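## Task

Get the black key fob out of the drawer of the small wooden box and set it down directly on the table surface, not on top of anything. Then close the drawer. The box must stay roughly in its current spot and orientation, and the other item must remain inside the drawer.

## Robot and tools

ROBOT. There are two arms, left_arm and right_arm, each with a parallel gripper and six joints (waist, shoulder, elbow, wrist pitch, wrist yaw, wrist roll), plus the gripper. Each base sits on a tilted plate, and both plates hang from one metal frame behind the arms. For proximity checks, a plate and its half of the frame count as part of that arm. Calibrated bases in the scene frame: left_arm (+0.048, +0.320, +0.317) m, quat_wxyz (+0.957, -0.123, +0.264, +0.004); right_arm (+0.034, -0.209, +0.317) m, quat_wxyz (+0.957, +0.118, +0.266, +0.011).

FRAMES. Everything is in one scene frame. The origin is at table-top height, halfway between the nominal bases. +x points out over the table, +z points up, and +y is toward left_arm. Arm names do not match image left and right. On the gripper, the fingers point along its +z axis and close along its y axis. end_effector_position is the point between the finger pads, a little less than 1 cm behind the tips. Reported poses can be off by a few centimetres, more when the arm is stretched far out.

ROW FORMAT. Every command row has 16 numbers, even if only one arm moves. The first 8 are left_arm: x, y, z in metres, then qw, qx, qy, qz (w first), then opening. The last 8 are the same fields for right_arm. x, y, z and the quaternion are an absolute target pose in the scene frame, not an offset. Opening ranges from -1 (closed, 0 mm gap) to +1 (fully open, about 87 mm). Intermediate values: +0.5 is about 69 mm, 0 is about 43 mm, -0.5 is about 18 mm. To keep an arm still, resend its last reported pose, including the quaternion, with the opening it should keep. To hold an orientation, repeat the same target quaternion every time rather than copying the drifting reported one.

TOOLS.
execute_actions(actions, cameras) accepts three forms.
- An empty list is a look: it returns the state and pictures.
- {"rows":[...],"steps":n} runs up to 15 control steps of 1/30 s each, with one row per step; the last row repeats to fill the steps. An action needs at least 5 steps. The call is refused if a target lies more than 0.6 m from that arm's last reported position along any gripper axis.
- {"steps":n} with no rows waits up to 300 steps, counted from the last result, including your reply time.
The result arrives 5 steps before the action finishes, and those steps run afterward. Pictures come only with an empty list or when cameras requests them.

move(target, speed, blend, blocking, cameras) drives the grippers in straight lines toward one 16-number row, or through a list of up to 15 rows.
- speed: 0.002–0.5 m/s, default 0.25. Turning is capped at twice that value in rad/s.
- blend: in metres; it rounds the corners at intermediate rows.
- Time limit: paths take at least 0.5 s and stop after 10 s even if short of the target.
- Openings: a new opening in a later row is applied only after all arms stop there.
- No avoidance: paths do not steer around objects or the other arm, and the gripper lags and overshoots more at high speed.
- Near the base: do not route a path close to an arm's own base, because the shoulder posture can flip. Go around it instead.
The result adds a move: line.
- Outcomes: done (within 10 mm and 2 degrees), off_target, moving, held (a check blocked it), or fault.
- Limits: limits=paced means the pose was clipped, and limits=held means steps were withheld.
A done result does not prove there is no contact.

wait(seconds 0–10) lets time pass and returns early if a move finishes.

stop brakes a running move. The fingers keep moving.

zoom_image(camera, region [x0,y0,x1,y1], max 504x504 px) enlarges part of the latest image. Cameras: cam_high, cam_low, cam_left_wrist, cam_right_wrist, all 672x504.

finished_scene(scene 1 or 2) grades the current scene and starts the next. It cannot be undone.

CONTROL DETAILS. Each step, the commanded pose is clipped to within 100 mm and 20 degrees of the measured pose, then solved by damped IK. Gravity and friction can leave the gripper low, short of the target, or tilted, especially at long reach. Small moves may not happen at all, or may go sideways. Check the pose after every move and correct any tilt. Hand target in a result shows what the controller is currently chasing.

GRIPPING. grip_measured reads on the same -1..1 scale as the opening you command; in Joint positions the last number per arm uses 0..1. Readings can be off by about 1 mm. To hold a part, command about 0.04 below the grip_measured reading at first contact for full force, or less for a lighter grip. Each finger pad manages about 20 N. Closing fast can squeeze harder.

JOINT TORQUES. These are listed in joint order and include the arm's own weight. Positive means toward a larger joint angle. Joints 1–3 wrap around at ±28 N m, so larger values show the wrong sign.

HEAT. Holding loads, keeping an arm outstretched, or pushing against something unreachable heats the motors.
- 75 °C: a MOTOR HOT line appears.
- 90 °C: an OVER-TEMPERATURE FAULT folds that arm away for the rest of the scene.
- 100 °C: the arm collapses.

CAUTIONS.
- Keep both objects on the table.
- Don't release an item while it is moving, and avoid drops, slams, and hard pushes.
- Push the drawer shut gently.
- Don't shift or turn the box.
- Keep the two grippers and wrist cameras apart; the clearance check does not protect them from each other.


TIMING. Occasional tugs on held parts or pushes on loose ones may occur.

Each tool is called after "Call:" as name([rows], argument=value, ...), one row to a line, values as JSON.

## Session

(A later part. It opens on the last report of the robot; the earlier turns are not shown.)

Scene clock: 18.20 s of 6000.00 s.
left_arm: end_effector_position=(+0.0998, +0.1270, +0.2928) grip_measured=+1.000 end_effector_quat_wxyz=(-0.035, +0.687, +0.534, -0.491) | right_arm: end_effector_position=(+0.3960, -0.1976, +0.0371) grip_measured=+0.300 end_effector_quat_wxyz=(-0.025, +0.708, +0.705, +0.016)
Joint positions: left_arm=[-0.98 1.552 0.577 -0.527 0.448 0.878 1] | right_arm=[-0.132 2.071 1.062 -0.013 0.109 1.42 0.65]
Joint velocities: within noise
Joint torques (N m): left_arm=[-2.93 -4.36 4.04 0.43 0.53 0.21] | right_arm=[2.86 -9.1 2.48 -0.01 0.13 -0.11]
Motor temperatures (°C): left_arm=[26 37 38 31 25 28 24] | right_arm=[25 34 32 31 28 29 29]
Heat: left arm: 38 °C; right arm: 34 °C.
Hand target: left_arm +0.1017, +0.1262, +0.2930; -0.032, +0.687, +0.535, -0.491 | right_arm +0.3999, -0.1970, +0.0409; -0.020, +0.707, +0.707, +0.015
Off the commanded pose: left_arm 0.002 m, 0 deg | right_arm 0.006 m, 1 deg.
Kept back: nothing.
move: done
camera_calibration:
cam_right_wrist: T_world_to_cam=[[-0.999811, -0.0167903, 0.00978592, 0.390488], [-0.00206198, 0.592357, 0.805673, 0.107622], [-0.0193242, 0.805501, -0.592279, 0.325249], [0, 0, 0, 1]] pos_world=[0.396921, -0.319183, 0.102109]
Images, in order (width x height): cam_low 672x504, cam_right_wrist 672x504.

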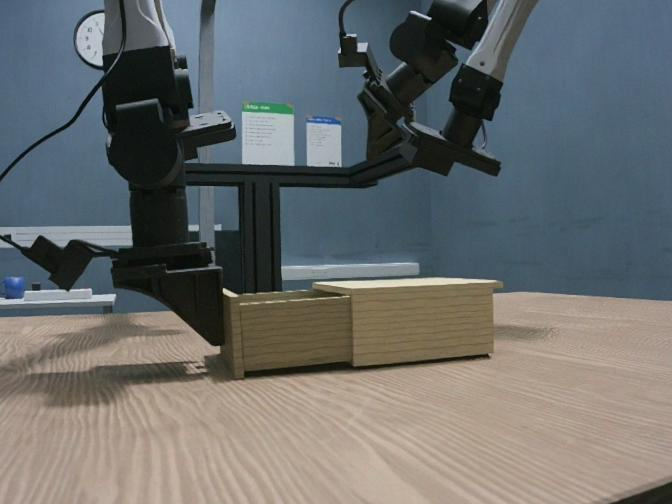

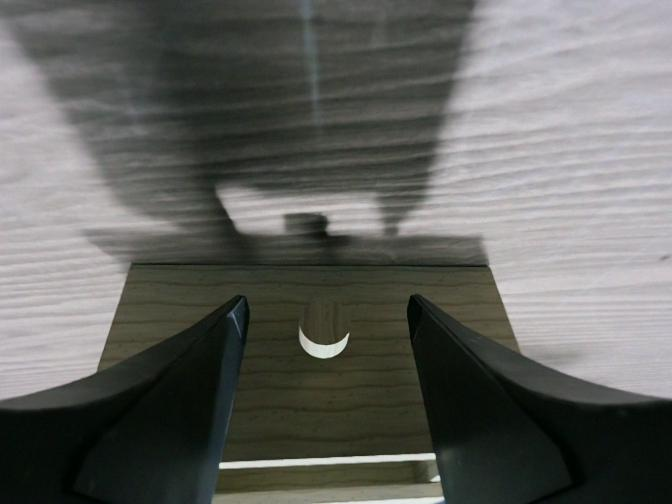

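Call:
move([
  [0.1016, 0.1262, 0.293, -0.032, 0.687, 0.535, -0.491, 1, 0.400, -0.215, 0.10, 0, 0.7071, 0.7071, 0, 0.8],
  [0.1016, 0.1262, 0.293, -0.032, 0.687, 0.535, -0.491, 1, 0.425, -0.125, 0.18, 0, 0, 1, 0, 0.8],
], speed=0.2, blend=0.02)

Scene clock: 23.20 s of 6000.00 s.
left_arm: end_effector_position=(+0.0998, +0.1270, +0.2928) grip_measured=+1.000 end_effector_quat_wxyz=(-0.035, +0.687, +0.534, -0.491) | right_arm: end_effector_position=(+0.4237, -0.1282, +0.1815) grip_measured=+0.800 end_effector_quat_wxyz=(+0.003, +0.012, +1.000, +0.004)
Joint positions: left_arm=[-0.98 1.552 0.577 -0.527 0.448 0.878 1] | right_arm=[0.285 1.851 1.35 -0.594 0.367 0.239 0.9]
Joint velocities: within noise
Joint torques (N m): left_arm=[-2.92 -4.33 4 0.44 0.53 0.21] | right_arm=[5.18 -7.04 7.45 0.05 0.12 -0.27]
Motor temperatures (°C): left_arm=[26 37 39 30 25 28 24] | right_arm=[26 35 32 31 28 29 29]
Heat: left arm: 39 °C; right arm: 35 °C.
Hand target: left_arm +0.1017, +0.1262, +0.2930; -0.032, +0.687, +0.535, -0.491 | right_arm +0.4249, -0.1249, +0.1800; +0.000, +0.000, +1.000, +0.000
Off the commanded pose: left_arm 0.002 m, 0 deg | right_arm 0.004 m, 1 deg.
Kept back: nothing.
move: done
camera_calibration:
cam_right_wrist: T_world_to_cam=[[-0.00310396, -0.999948, -0.00971861, -0.126879], [-0.642564, -0.00545231, 0.766213, 0.152181], [-0.766226, 0.00862313, -0.642514, 0.578871], [0, 0, 0, 1]] pos_world=[0.540938, -0.131035, 0.254097]

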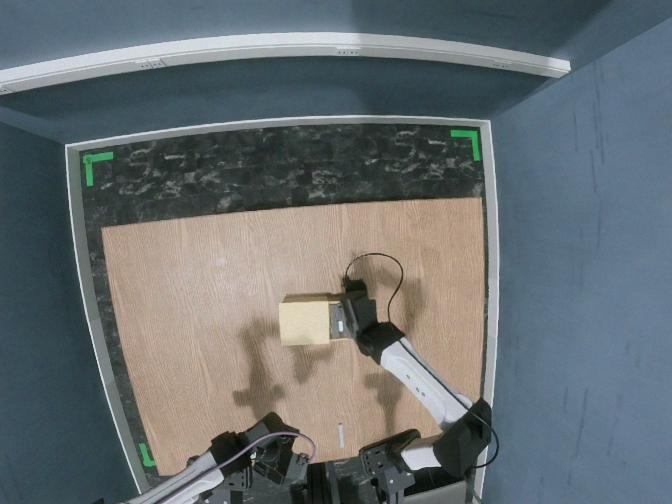

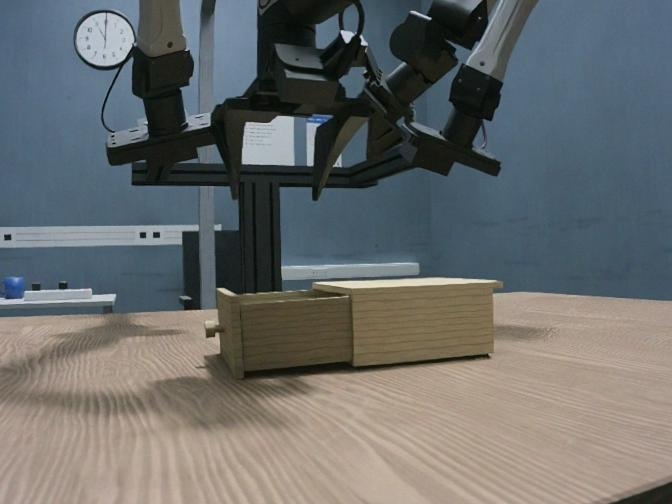

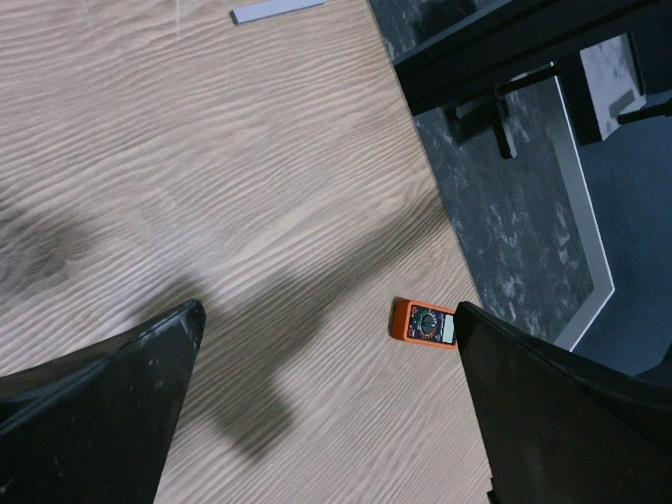

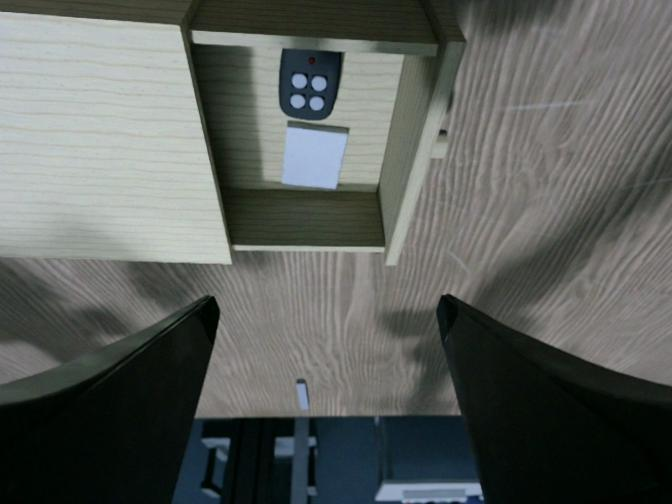

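Call:
zoom_image(camera="cam_right_wrist", region=[180, 0, 480, 270])

Scaled by 1.680 from the camera's 672x504 image, which has a finer 960x720 frame.

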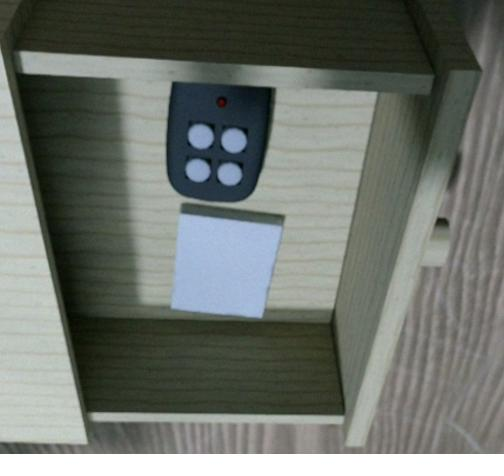

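Call:
move(target=[0.1016, 0.1262, 0.293, -0.032, 0.687, 0.535, -0.491, 1, 0.4225, -0.112, 0.11, 0.2586, 0.0405, 0.9650, -0.0108, 0.25], speed=0.15)

Call:
zoom_image(camera="cam_right_wrist", region=[150, 0, 550, 360])

Scene clock: 27.57 s of 6000.00 s.
left_arm: end_effector_position=(+0.0998, +0.1270, +0.2928) grip_measured=+1.000 end_effector_quat_wxyz=(-0.035, +0.687, +0.534, -0.491) | right_arm: end_effector_position=(+0.4268, -0.1165, +0.1134) grip_measured=+0.250 end_effector_quat_wxyz=(+0.259, +0.049, +0.965, -0.009)
Joint positions: left_arm=[-0.98 1.552 0.577 -0.527 0.448 0.878 1] | right_arm=[0.309 1.917 0.789 0.585 0.493 0.095 0.625]
Joint velocities: within noise
Joint torques (N m): left_arm=[-2.95 -4.27 4.01 0.44 0.53 0.21] | right_arm=[5.27 -5.79 2.48 1.22 0.14 -0.24]
Motor temperatures (°C): left_arm=[26 37 39 30 25 28 24] | right_arm=[26 35 32 31 28 29 29]
Heat: left arm: 39 °C; right arm: 35 °C.
Hand target: left_arm +0.1017, +0.1262, +0.2930; -0.032, +0.687, +0.535, -0.491 | right_arm +0.4224, -0.1121, +0.1102; +0.258, +0.041, +0.965, -0.011
Off the commanded pose: left_arm 0.002 m, 0 deg | right_arm 0.007 m, 1 deg.
Kept back: nothing.
move: done
camera_calibration:
cam_right_wrist: T_world_to_cam=[[-0.0806283, -0.996744, 0.000289037, -0.0835246], [-0.934796, 0.0757179, 0.34702, 0.388121], [-0.345912, 0.0277095, -0.937858, 0.39363], [0, 0, 0, 1]] pos_world=[0.492241, -0.123548, 0.234507]

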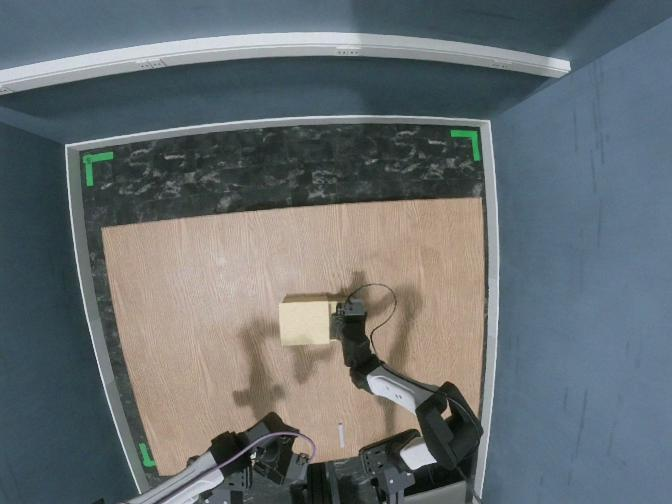

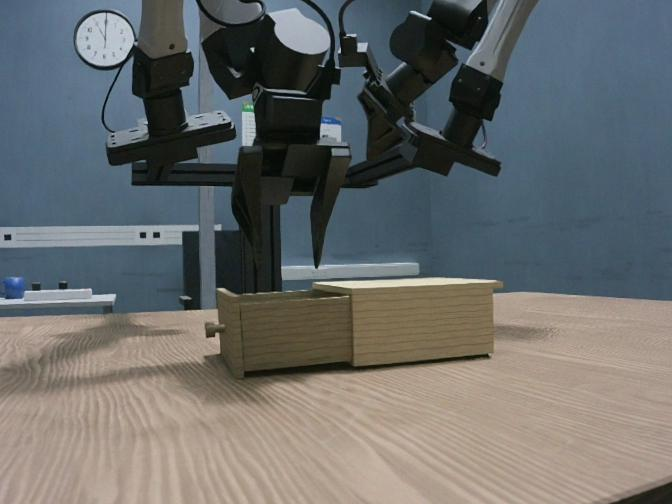

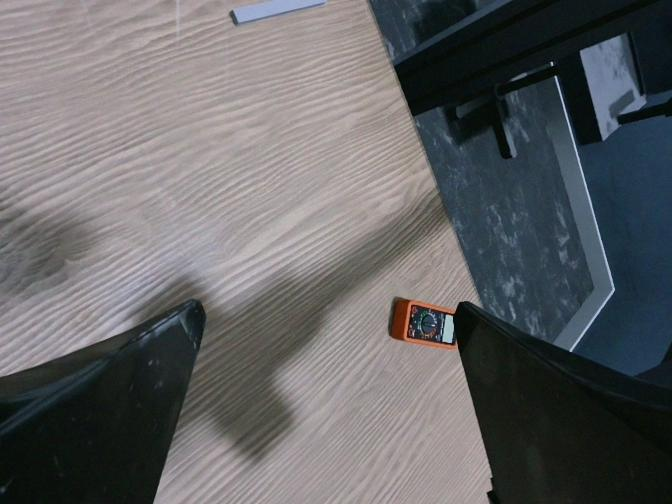

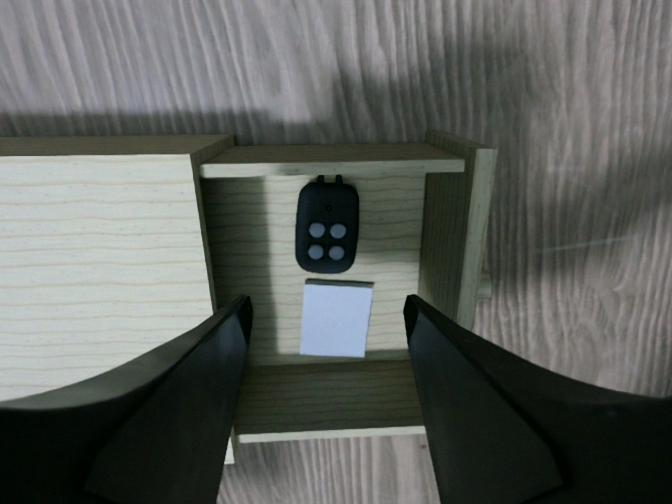

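Scaled by 1.260 from the camera's 672x504 image, which has a finer 960x720 frame.

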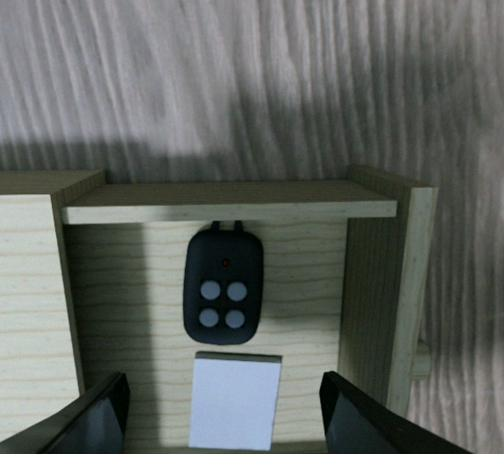

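Call:
move([
  [0.1016, 0.1262, 0.293, -0.032, 0.687, 0.535, -0.491, 1, 0.426, -0.111, 0.08, 0.2584, 0.0506, 0.9646, -0.0135, 0.15],
  [0.1016, 0.1262, 0.293, -0.032, 0.687, 0.535, -0.491, 1, 0.426, -0.111, 0.032, 0.2584, 0.0506, 0.9646, -0.0135, 0.15],
], speed=0.06, cameras=["cam_low","cam_right_wrist","cam_high"])

Call:
zoom_image(camera="cam_right_wrist", region=[150, 0, 550, 400])

Scene clock: 29.70 s of 6000.00 s.
left_arm: end_effector_position=(+0.0998, +0.1270, +0.2928) grip_measured=+1.000 end_effector_quat_wxyz=(-0.035, +0.687, +0.534, -0.491) | right_arm: end_effector_position=(+0.4233, -0.1182, +0.0375) grip_measured=+0.150 end_effector_quat_wxyz=(+0.253, +0.051, +0.966, -0.027)
Joint positions: left_arm=[-0.98 1.552 0.577 -0.527 0.448 0.878 1] | right_arm=[0.244 2.225 0.914 0.772 0.474 0.057 0.575]
Joint velocities: within noise
Joint torques (N m): left_arm=[-2.92 -4.29 3.99 0.43 0.54 0.22] | right_arm=[4.37 -5.72 3.08 1.26 -0.24 -0.11]
Motor temperatures (°C): left_arm=[26 37 39 30 25 28 24] | right_arm=[26 35 32 31 28 29 29]
Heat: left arm: 39 °C; right arm: 35 °C.
Hand target: left_arm +0.1017, +0.1262, +0.2930; -0.032, +0.687, +0.535, -0.491 | right_arm +0.4258, -0.1111, +0.0324; +0.258, +0.051, +0.965, -0.014
Off the commanded pose: left_arm 0.002 m, 0 deg | right_arm 0.009 m, 2 deg.
Kept back: nothing.
move: done
camera_calibration:
cam_right_wrist: T_world_to_cam=[[-0.0927628, -0.995034, 0.0360948, -0.0815093], [-0.928911, 0.0995368, 0.356674, 0.41128], [-0.358495, -0.000442867, -0.933532, 0.32312], [0, 0, 0, 1]] pos_world=[0.490319, -0.121899, 0.157892]
Images, in order (width x height): cam_high 672x504, cam_low 672x504, cam_right_wrist 672x504.

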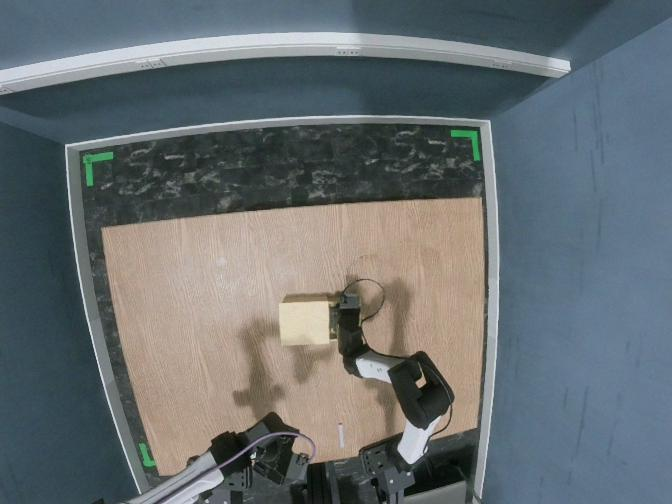

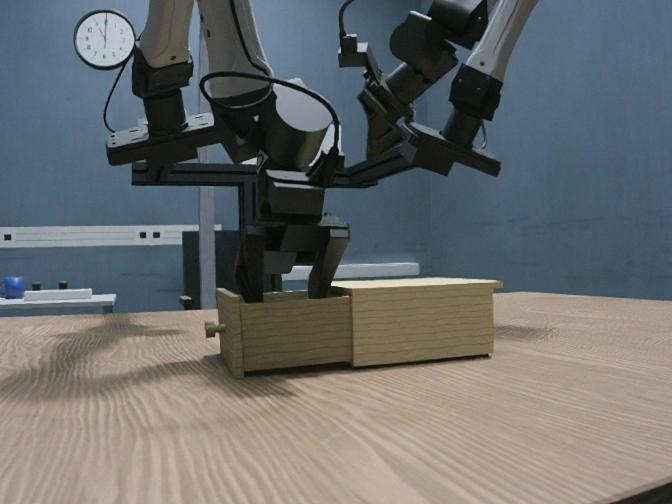

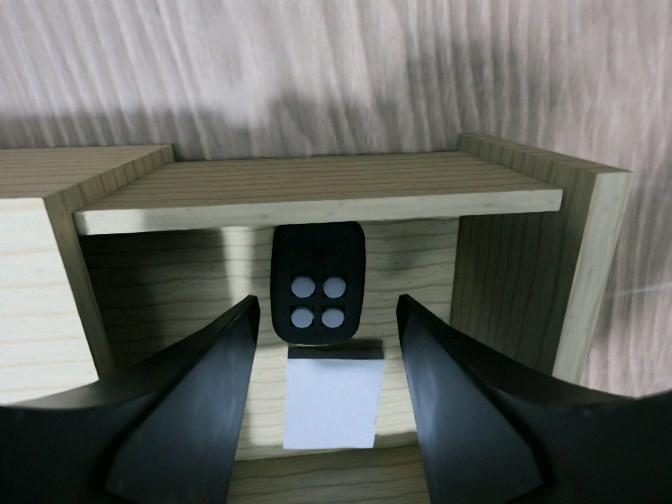

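Scaled by 1.260 from the camera's 672x504 image, which has a finer 960x720 frame.

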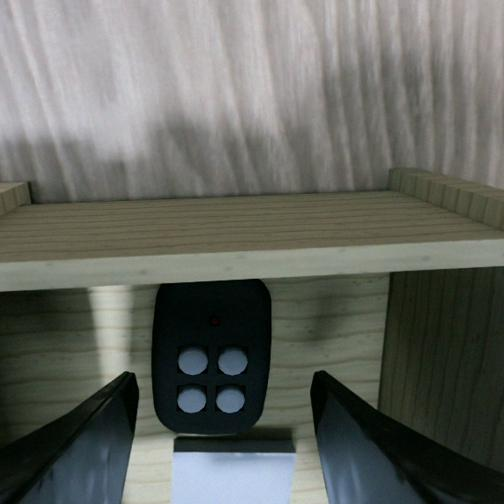

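Call:
move(target=[0.1016, 0.1262, 0.293, -0.032, 0.687, 0.535, -0.491, 1, 0.430, -0.1055, 0.022, 0.2584, 0.0506, 0.9646, -0.0135, 0.15], speed=0.04, cameras=["cam_low","cam_right_wrist","cam_high"])

Call:
zoom_image(camera="cam_right_wrist", region=[150, 100, 550, 450])

Scene clock: 30.80 s of 6000.00 s.
left_arm: end_effector_position=(+0.0998, +0.1270, +0.2928) grip_measured=+1.000 end_effector_quat_wxyz=(-0.035, +0.687, +0.534, -0.491) | right_arm: end_effector_position=(+0.4249, -0.1213, +0.0296) grip_measured=+0.150 end_effector_quat_wxyz=(+0.251, +0.047, +0.966, -0.039)
Joint positions: left_arm=[-0.98 1.552 0.577 -0.527 0.448 0.878 1] | right_arm=[0.239 2.256 0.943 0.772 0.49 0.042 0.575]
Joint velocities: within noise
Joint torques (N m): left_arm=[-2.92 -4.3 4 0.44 0.54 0.21] | right_arm=[5.39 -4.92 4.53 1.17 -0.37 0.11]
Motor temperatures (°C): left_arm=[26 37 39 30 25 28 24] | right_arm=[26 35 32 31 28 29 29]
Heat: left arm: 39 °C; right arm: 35 °C.
Hand target: left_arm +0.1017, +0.1262, +0.2930; -0.032, +0.687, +0.535, -0.491 | right_arm +0.4292, -0.1058, +0.0231; +0.258, +0.050, +0.965, -0.014
Off the commanded pose: left_arm 0.002 m, 0 deg | right_arm 0.018 m, 3 deg.
Kept back: nothing.
move: off_target (right_arm)
camera_calibration:
cam_right_wrist: T_world_to_cam=[[-0.0911642, -0.993965, 0.0610076, -0.0854149], [-0.927327, 0.107063, 0.35861, 0.416114], [-0.362978, -0.0238816, -0.931492, 0.315424], [0, 0, 0, 1]] pos_world=[0.492579, -0.121917, 0.149803]
Images, in order (width x height): cam_high 672x504, cam_low 672x504, cam_right_wrist 672x504.

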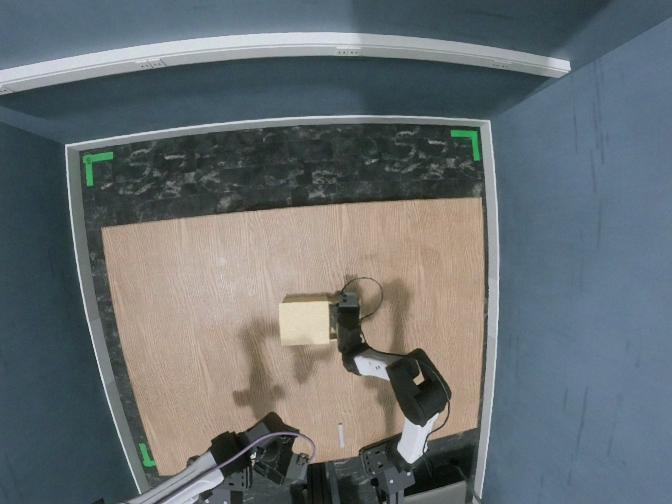

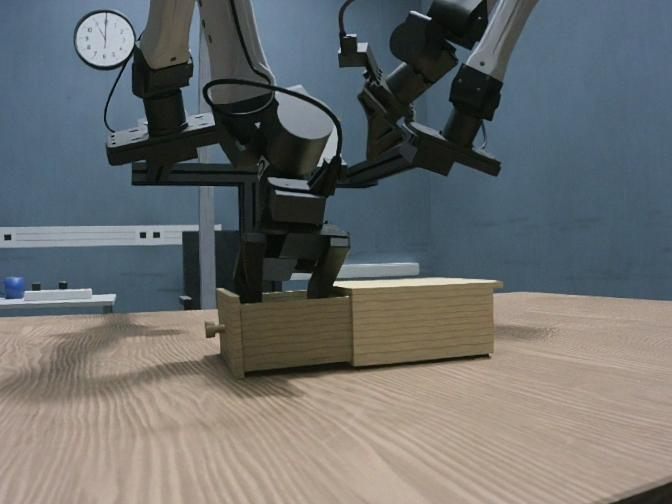

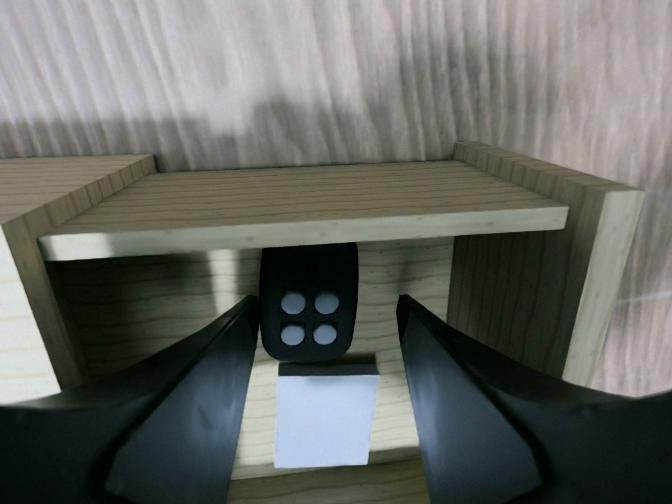

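Scaled by 1.260 from the camera's 672x504 image, which has a finer 960x720 frame.

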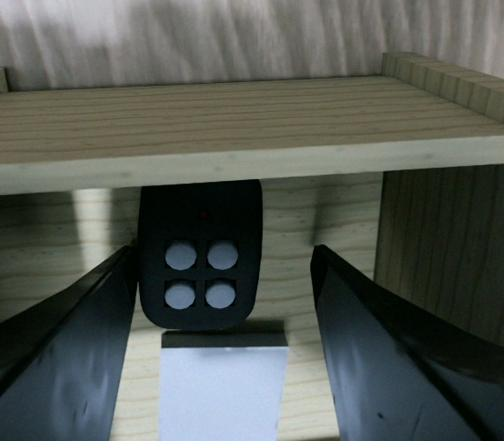

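Call:
move(target=[0.1016, 0.1262, 0.293, -0.032, 0.687, 0.535, -0.491, 1, 0.430, -0.094, 0.024, 0.2576, 0.0540, 0.9645, 0.0, 0.15], speed=0.04, cameras=["cam_low","cam_right_wrist"])

Call:
zoom_image(camera="cam_right_wrist", region=[150, 100, 550, 450])

Scene clock: 31.97 s of 6000.00 s.
left_arm: end_effector_position=(+0.0998, +0.1270, +0.2928) grip_measured=+1.000 end_effector_quat_wxyz=(-0.035, +0.687, +0.534, -0.491) | right_arm: end_effector_position=(+0.4250, -0.1212, +0.0296) grip_measured=+0.150 end_effector_quat_wxyz=(+0.251, +0.047, +0.966, -0.039)
Joint positions: left_arm=[-0.98 1.552 0.577 -0.527 0.448 0.878 1] | right_arm=[0.239 2.256 0.943 0.772 0.49 0.044 0.575]
Joint velocities: within noise
Joint torques (N m): left_arm=[-2.95 -4.31 4.01 0.43 0.53 0.21] | right_arm=[7.06 -5.11 4.82 1.09 -0.46 0.36]
Motor temperatures (°C): left_arm=[27 37 39 30 25 28 24] | right_arm=[26 35 32 31 28 29 29]
Heat: left arm: 39 °C; right arm: 35 °C.
Hand target: left_arm +0.1017, +0.1262, +0.2930; -0.032, +0.687, +0.535, -0.491 | right_arm +0.4286, -0.0947, +0.0259; +0.257, +0.054, +0.965, +0.000
Off the commanded pose: left_arm 0.002 m, 0 deg | right_arm 0.028 m, 5 deg.
Kept back: nothing.
move: off_target (right_arm)
camera_calibration:
cam_right_wrist: T_world_to_cam=[[-0.0924936, -0.993888, 0.0602626, -0.084755], [-0.927239, 0.108031, 0.358549, 0.416197], [-0.362868, -0.0227143, -0.931564, 0.315522], [0, 0, 0, 1]] pos_world=[0.492567, -0.122032, 0.149809]
Images, in order (width x height): cam_low 672x504, cam_right_wrist 672x504.

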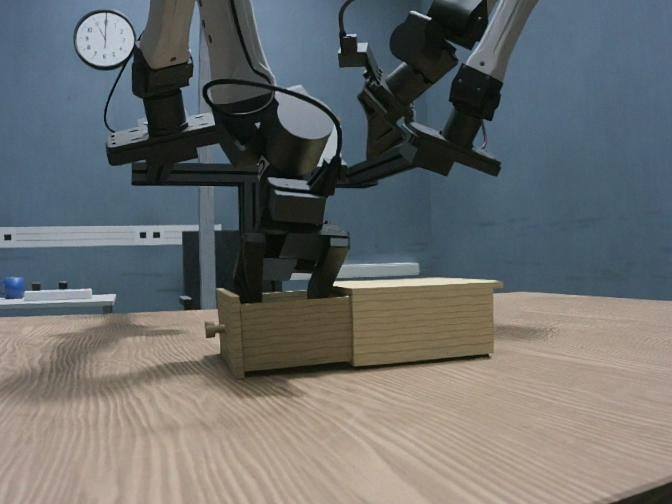

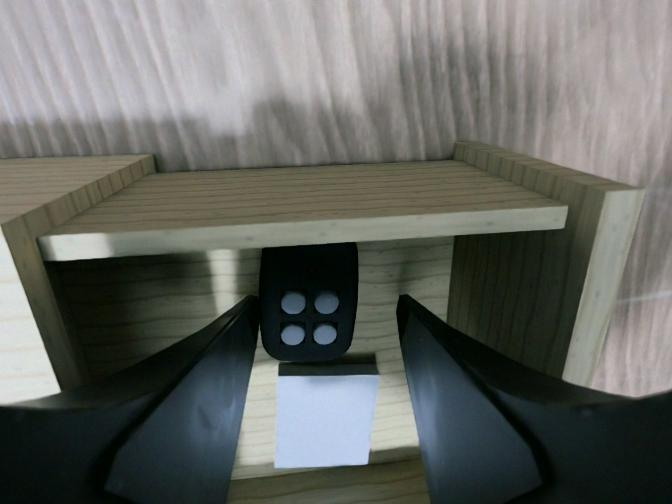

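Scaled by 1.260 from the camera's 672x504 image, which has a finer 960x720 frame.

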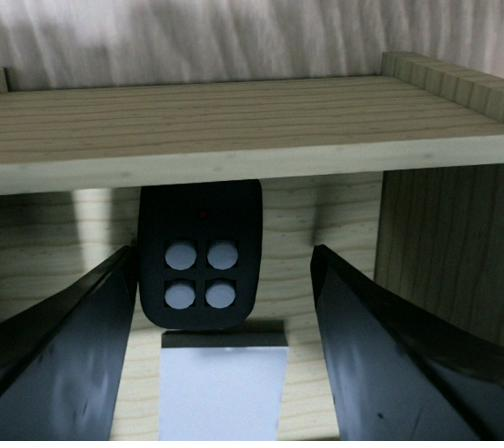

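Call:
move(target=[0.1016, 0.1262, 0.293, -0.032, 0.687, 0.535, -0.491, 1, 0.430, -0.120, 0.017, 0.2576, 0.0540, 0.9645, -0.01, 0.15], speed=0.04, cameras=["cam_low","cam_right_wrist"])

Call:
zoom_image(camera="cam_right_wrist", region=[150, 100, 550, 450])

Scene clock: 33.47 s of 6000.00 s.
left_arm: end_effector_position=(+0.0998, +0.1270, +0.2928) grip_measured=+1.000 end_effector_quat_wxyz=(-0.035, +0.687, +0.534, -0.491) | right_arm: end_effector_position=(+0.4309, -0.1206, +0.0283) grip_measured=+0.150 end_effector_quat_wxyz=(+0.260, +0.051, +0.964, -0.018)
Joint positions: left_arm=[-0.98 1.552 0.577 -0.527 0.448 0.878 1] | right_arm=[0.219 2.257 0.943 0.797 0.435 0.042 0.575]
Joint velocities: within noise
Joint torques (N m): left_arm=[-2.95 -4.3 4.03 0.43 0.54 0.22] | right_arm=[2.82 -4.97 3.59 1.14 -0.24 -0.1]
Motor temperatures (°C): left_arm=[27 37 39 30 25 28 24] | right_arm=[26 35 32 31 28 29 29]
Heat: left arm: 39 °C; right arm: 35 °C.
Hand target: left_arm +0.1017, +0.1262, +0.2930; -0.032, +0.687, +0.535, -0.491 | right_arm +0.4296, -0.1201, +0.0176; +0.258, +0.054, +0.965, -0.010
Off the commanded pose: left_arm 0.002 m, 0 deg | right_arm 0.011 m, 1 deg.
Kept back: nothing.
move: off_target (right_arm)
camera_calibration:
cam_right_wrist: T_world_to_cam=[[-0.0892869, -0.995853, 0.0174303, -0.0839052], [-0.934658, 0.0898214, 0.344016, 0.42354], [-0.344156, 0.0144248, -0.938802, 0.313122], [0, 0, 0, 1]] pos_world=[0.496136, -0.126117, 0.149718]
Images, in order (width x height): cam_low 672x504, cam_right_wrist 672x504.

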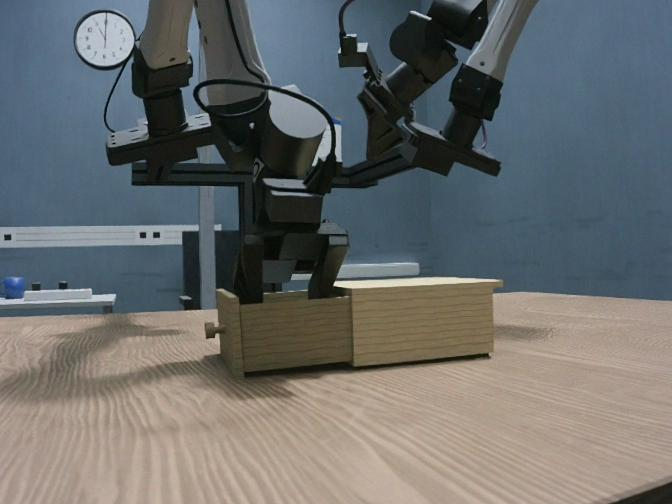

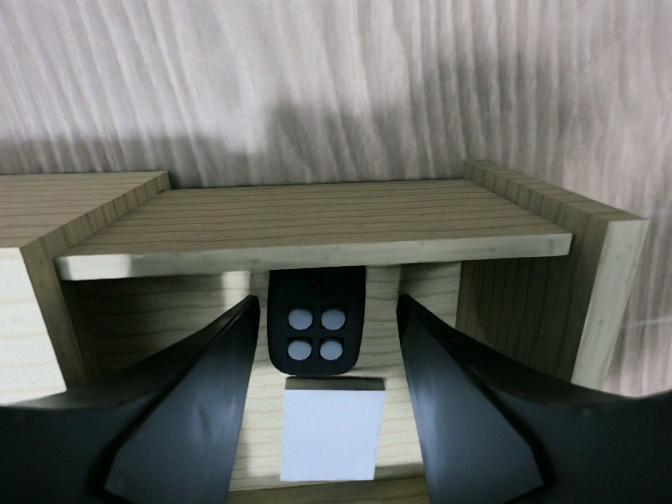

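Scaled by 1.260 from the camera's 672x504 image, which has a finer 960x720 frame.

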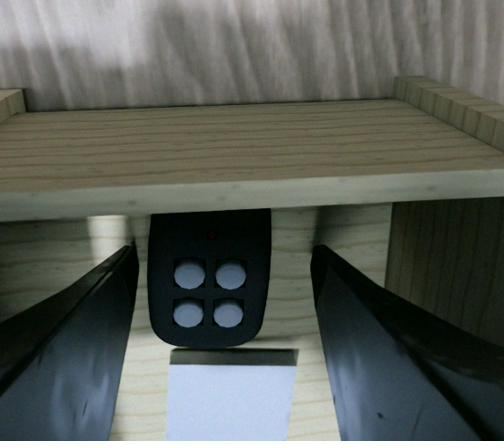

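Call:
move(target=[0.1016, 0.1262, 0.293, -0.032, 0.687, 0.535, -0.491, 1, 0.430, -0.120, 0.011, 0.2576, 0.0540, 0.9645, -0.01, 0.0], speed=0.04, cameras=["cam_low","cam_right_wrist"])

Call:
zoom_image(camera="cam_right_wrist", region=[150, 100, 550, 450])

Scene clock: 34.47 s of 6000.00 s.
left_arm: end_effector_position=(+0.0998, +0.1270, +0.2928) grip_measured=+1.000 end_effector_quat_wxyz=(-0.035, +0.687, +0.534, -0.491) | right_arm: end_effector_position=(+0.4365, -0.1163, +0.0274) grip_measured=+0.000 end_effector_quat_wxyz=(+0.271, +0.054, +0.961, -0.008)
Joint positions: left_arm=[-0.98 1.552 0.577 -0.527 0.448 0.878 1] | right_arm=[0.219 2.27 0.951 0.825 0.417 0.044 0.5]
Joint velocities: within noise
Joint torques (N m): left_arm=[-2.95 -4.31 4.03 0.44 0.53 0.21] | right_arm=[2.35 -4.36 3.92 1.04 -0.15 -0.13]
Motor temperatures (°C): left_arm=[27 37 39 30 25 28 24] | right_arm=[26 35 32 31 28 29 29]
Heat: left arm: 39 °C; right arm: 35 °C.
Hand target: left_arm +0.1017, +0.1262, +0.2930; -0.032, +0.687, +0.535, -0.491 | right_arm +0.4292, -0.1201, +0.0120; +0.258, +0.054, +0.965, -0.010
Off the commanded pose: left_arm 0.002 m, 0 deg | right_arm 0.018 m, 2 deg.
Kept back: nothing.
move: off_target (right_arm)
camera_calibration:
cam_right_wrist: T_world_to_cam=[[-0.0893362, -0.995993, -0.00403304, -0.0784577], [-0.942459, 0.0832232, 0.323798, 0.431901], [-0.322165, 0.0327279, -0.946118, 0.306849], [0, 0, 0, 1]] pos_world=[0.498896, -0.12413, 0.15015]
Images, in order (width x height): cam_low 672x504, cam_right_wrist 672x504.

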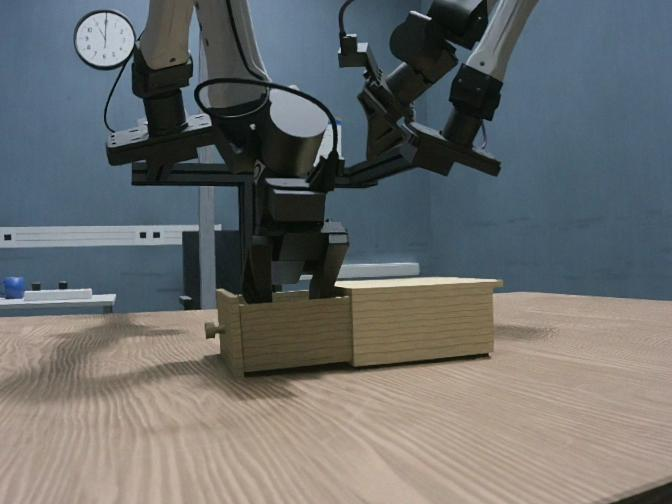

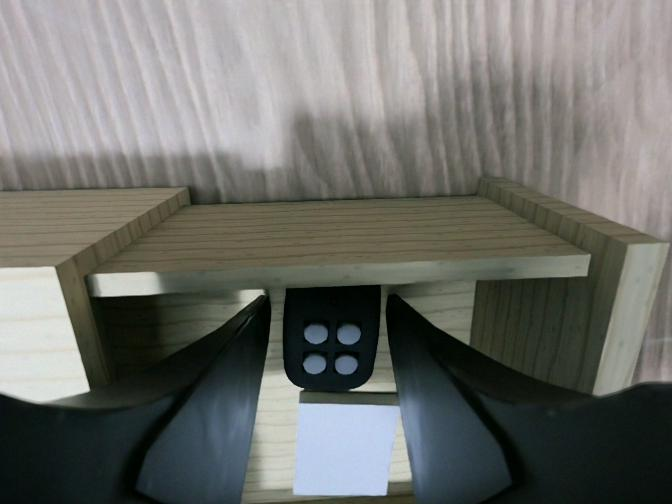

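Scaled by 1.260 from the camera's 672x504 image, which has a finer 960x720 frame.

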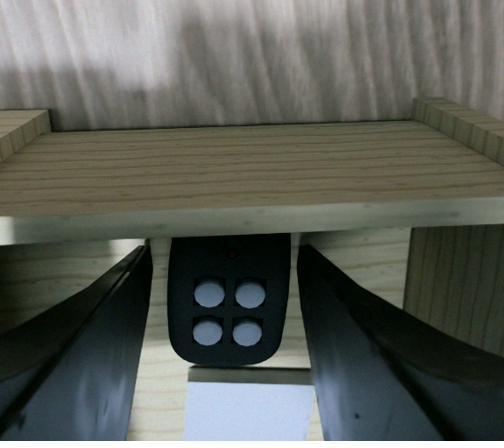

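Call:
move(target=[0.1016, 0.1262, 0.293, -0.032, 0.687, 0.535, -0.491, 1, 0.427, -0.117, 0.022, 0.2576, 0.0540, 0.9645, -0.01, -0.5], speed=0.04, cameras=["cam_low","cam_right_wrist"])

Call:
zoom_image(camera="cam_right_wrist", region=[150, 100, 550, 450])

Scene clock: 35.40 s of 6000.00 s.
left_arm: end_effector_position=(+0.0998, +0.1270, +0.2928) grip_measured=+1.000 end_effector_quat_wxyz=(-0.035, +0.687, +0.534, -0.491) | right_arm: end_effector_position=(+0.4383, -0.1146, +0.0278) grip_measured=-0.176 end_effector_quat_wxyz=(+0.274, +0.055, +0.960, -0.004)
Joint positions: left_arm=[-0.98 1.552 0.577 -0.527 0.448 0.878 1] | right_arm=[0.219 2.271 0.953 0.831 0.408 0.046 0.412]
Joint velocities: within noise
Joint torques (N m): left_arm=[-2.92 -4.31 3.99 0.45 0.54 0.21] | right_arm=[4.16 -7.23 0.91 0.91 0.12 -0.04]
Motor temperatures (°C): left_arm=[27 37 39 30 25 28 24] | right_arm=[26 35 32 31 28 29 29]
Heat: left arm: 39 °C; right arm: 35 °C.
Hand target: left_arm +0.1017, +0.1262, +0.2930; -0.032, +0.687, +0.535, -0.491 | right_arm +0.4270, -0.1169, +0.0222; +0.258, +0.054, +0.965, -0.010
Off the commanded pose: left_arm 0.002 m, 0 deg | right_arm 0.013 m, 2 deg.
Kept back: nothing.
move: off_target (right_arm)
camera_calibration:
cam_right_wrist: T_world_to_cam=[[-0.0890124, -0.995934, -0.0138567, -0.0764846], [-0.9446, 0.0799954, 0.318326, 0.434036], [-0.315923, 0.041424, -0.94788, 0.30608], [0, 0, 0, 1]] pos_world=[0.49988, -0.123574, 0.150903]
Images, in order (width x height): cam_low 672x504, cam_right_wrist 672x504.

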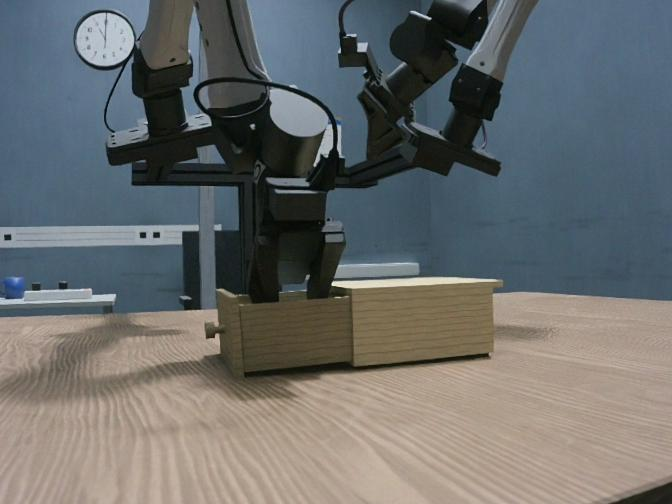

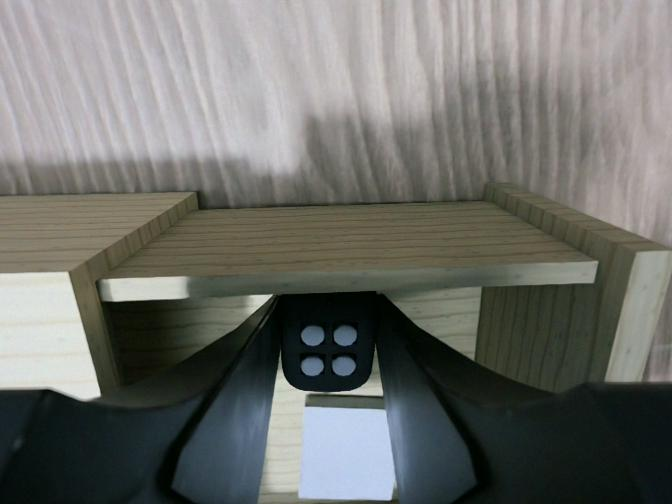

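Scaled by 1.260 from the camera's 672x504 image, which has a finer 960x720 frame.

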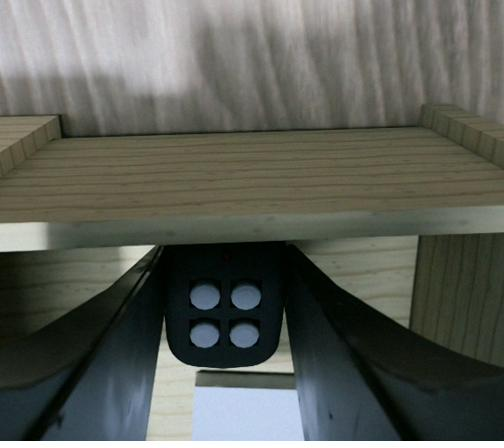

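Call:
move([
  [0.1016, 0.1262, 0.293, -0.032, 0.687, 0.535, -0.491, 1, 0.432, -0.116, 0.05, 0.274, 0.055, 0.960, -0.004, -0.4],
  [0.1016, 0.1262, 0.293, -0.032, 0.687, 0.535, -0.491, 1, 0.430, -0.118, 0.15, 0.274, 0.055, 0.960, -0.004, -0.4],
], speed=[0.05, 0.12], blend=0.01)

Scene clock: 38.00 s of 6000.00 s.
left_arm: end_effector_position=(+0.0998, +0.1270, +0.2928) grip_measured=+1.000 end_effector_quat_wxyz=(-0.035, +0.687, +0.534, -0.491) | right_arm: end_effector_position=(+0.4254, -0.1188, +0.1391) grip_measured=-0.176 end_effector_quat_wxyz=(+0.264, +0.048, +0.963, -0.006)
Joint positions: left_arm=[-0.98 1.552 0.577 -0.527 0.448 0.878 1] | right_arm=[0.332 1.809 0.749 0.522 0.507 0.103 0.412]
Joint velocities: within noise
Joint torques (N m): left_arm=[-2.91 -4.3 3.99 0.44 0.54 0.21] | right_arm=[4.92 -9.65 2.82 0.98 0.14 0.01]
Motor temperatures (°C): left_arm=[27 37 39 30 25 28 24] | right_arm=[26 35 32 31 28 29 29]
Heat: left arm: 39 °C; right arm: 35 °C.
Hand target: left_arm +0.1017, +0.1262, +0.2930; -0.032, +0.687, +0.535, -0.491 | right_arm +0.4301, -0.1180, +0.1496; +0.274, +0.055, +0.960, -0.004
Off the commanded pose: left_arm 0.002 m, 0 deg | right_arm 0.012 m, 1 deg.
Kept back: nothing.
move: off_target (right_arm)
camera_calibration:
cam_right_wrist: T_world_to_cam=[[-0.0776569, -0.996968, -0.00487219, -0.0865365], [-0.938644, 0.071465, 0.337401, 0.380506], [-0.33603, 0.0307748, -0.941348, 0.414025], [0, 0, 0, 1]] pos_world=[0.489565, -0.126209, 0.260937]

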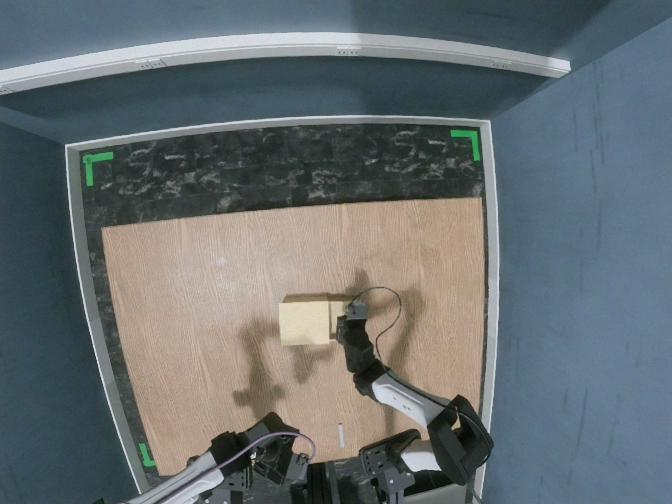

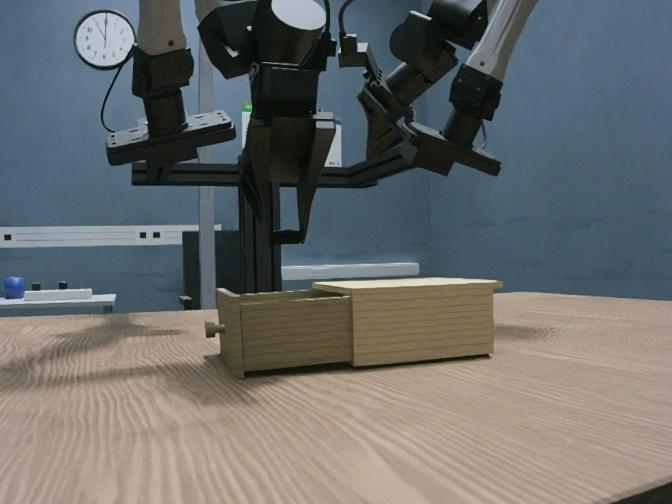

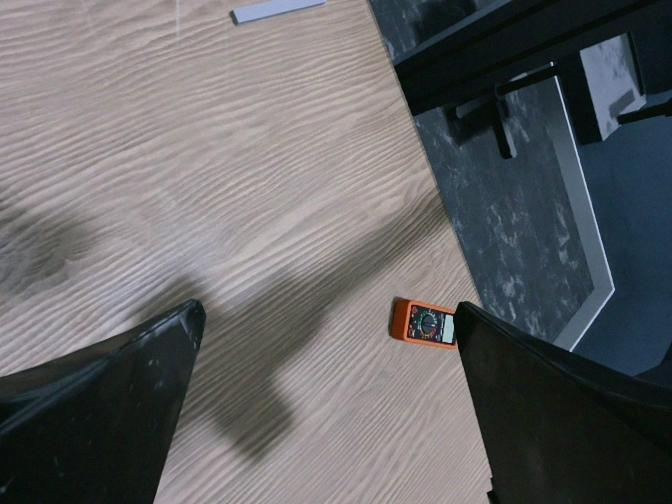

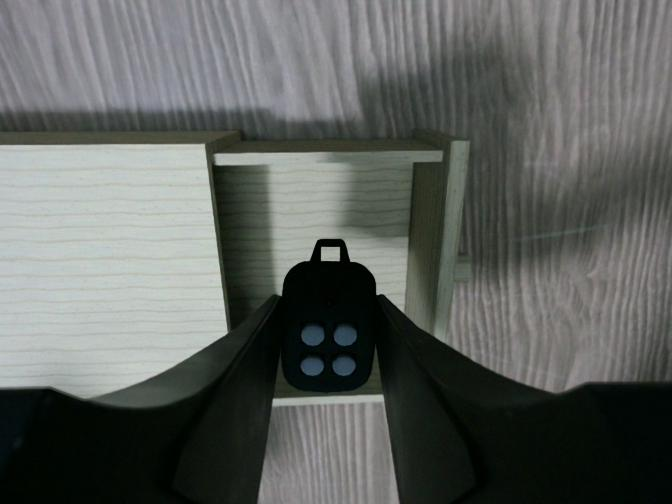

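Call:
move([
  [0.1016, 0.1262, 0.293, -0.032, 0.687, 0.535, -0.491, 1, 0.420, -0.20, 0.145, 0.2651, 0.2011, 0.9422, -0.0407, -0.4],
  [0.1016, 0.1262, 0.293, -0.032, 0.687, 0.535, -0.491, 1, 0.34, -0.35, 0.09, 0.2601, 0.3411, 0.8990, -0.0862, -0.4],
], speed=0.18, blend=0.04)

Scene clock: 42.70 s of 6000.00 s.
left_arm: end_effector_position=(+0.0998, +0.1270, +0.2928) grip_measured=+1.000 end_effector_quat_wxyz=(-0.035, +0.687, +0.534, -0.491) | right_arm: end_effector_position=(+0.3425, -0.3515, +0.0932) grip_measured=-0.176 end_effector_quat_wxyz=(+0.260, +0.337, +0.900, -0.091)
Joint positions: left_arm=[-0.98 1.552 0.577 -0.527 0.448 0.878 1] | right_arm=[-0.403 1.808 0.477 0.888 0.175 0.28 0.412]
Joint velocities: within noise
Joint torques (N m): left_arm=[-2.99 -4.27 4 0.43 0.54 0.22] | right_arm=[-0.21 -4.96 0.25 1.32 0 -0.05]
Motor temperatures (°C): left_arm=[27 38 39 30 25 28 24] | right_arm=[26 36 31 31 28 29 29]
Heat: left arm: 39 °C; right arm: 36 °C.
Hand target: left_arm +0.1017, +0.1262, +0.2930; -0.032, +0.687, +0.535, -0.491 | right_arm +0.3399, -0.3500, +0.0901; +0.260, +0.341, +0.899, -0.086
Off the commanded pose: left_arm 0.002 m, 0 deg | right_arm 0.004 m, 1 deg.
Kept back: nothing.
move: done
camera_calibration:
cam_right_wrist: T_world_to_cam=[[-0.640378, -0.768055, -0.00276064, -0.0521176], [-0.729502, 0.607101, 0.31505, 0.453561], [-0.2403, 0.203765, -0.949071, 0.378818], [0, 0, 0, 1]] pos_world=[0.388529, -0.392576, 0.216487]

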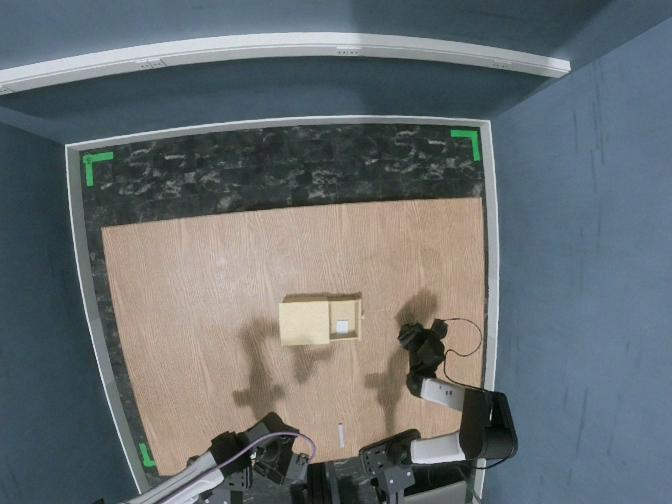

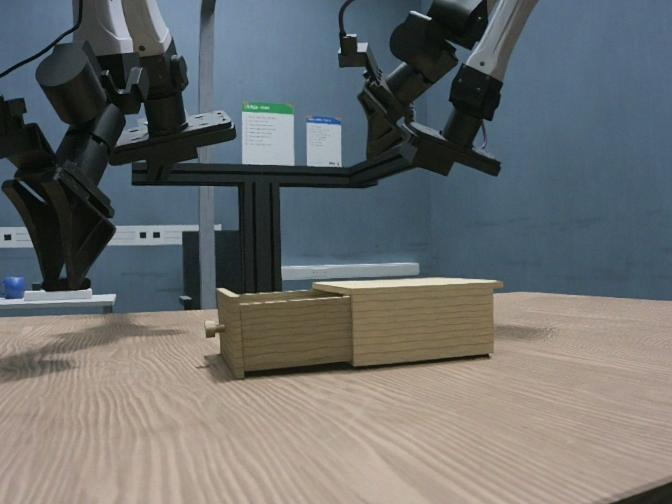

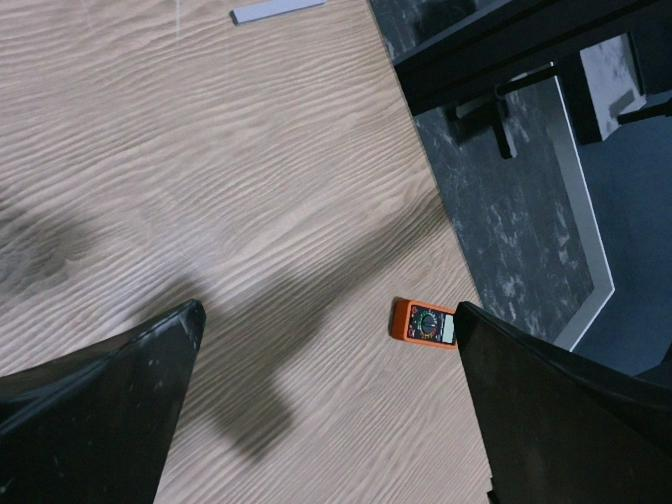

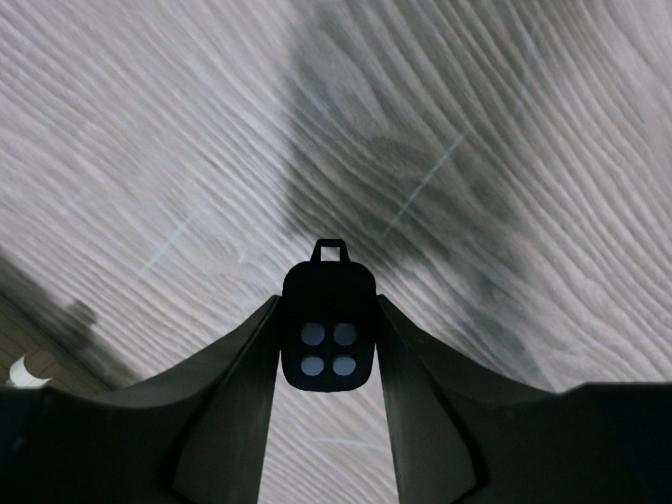

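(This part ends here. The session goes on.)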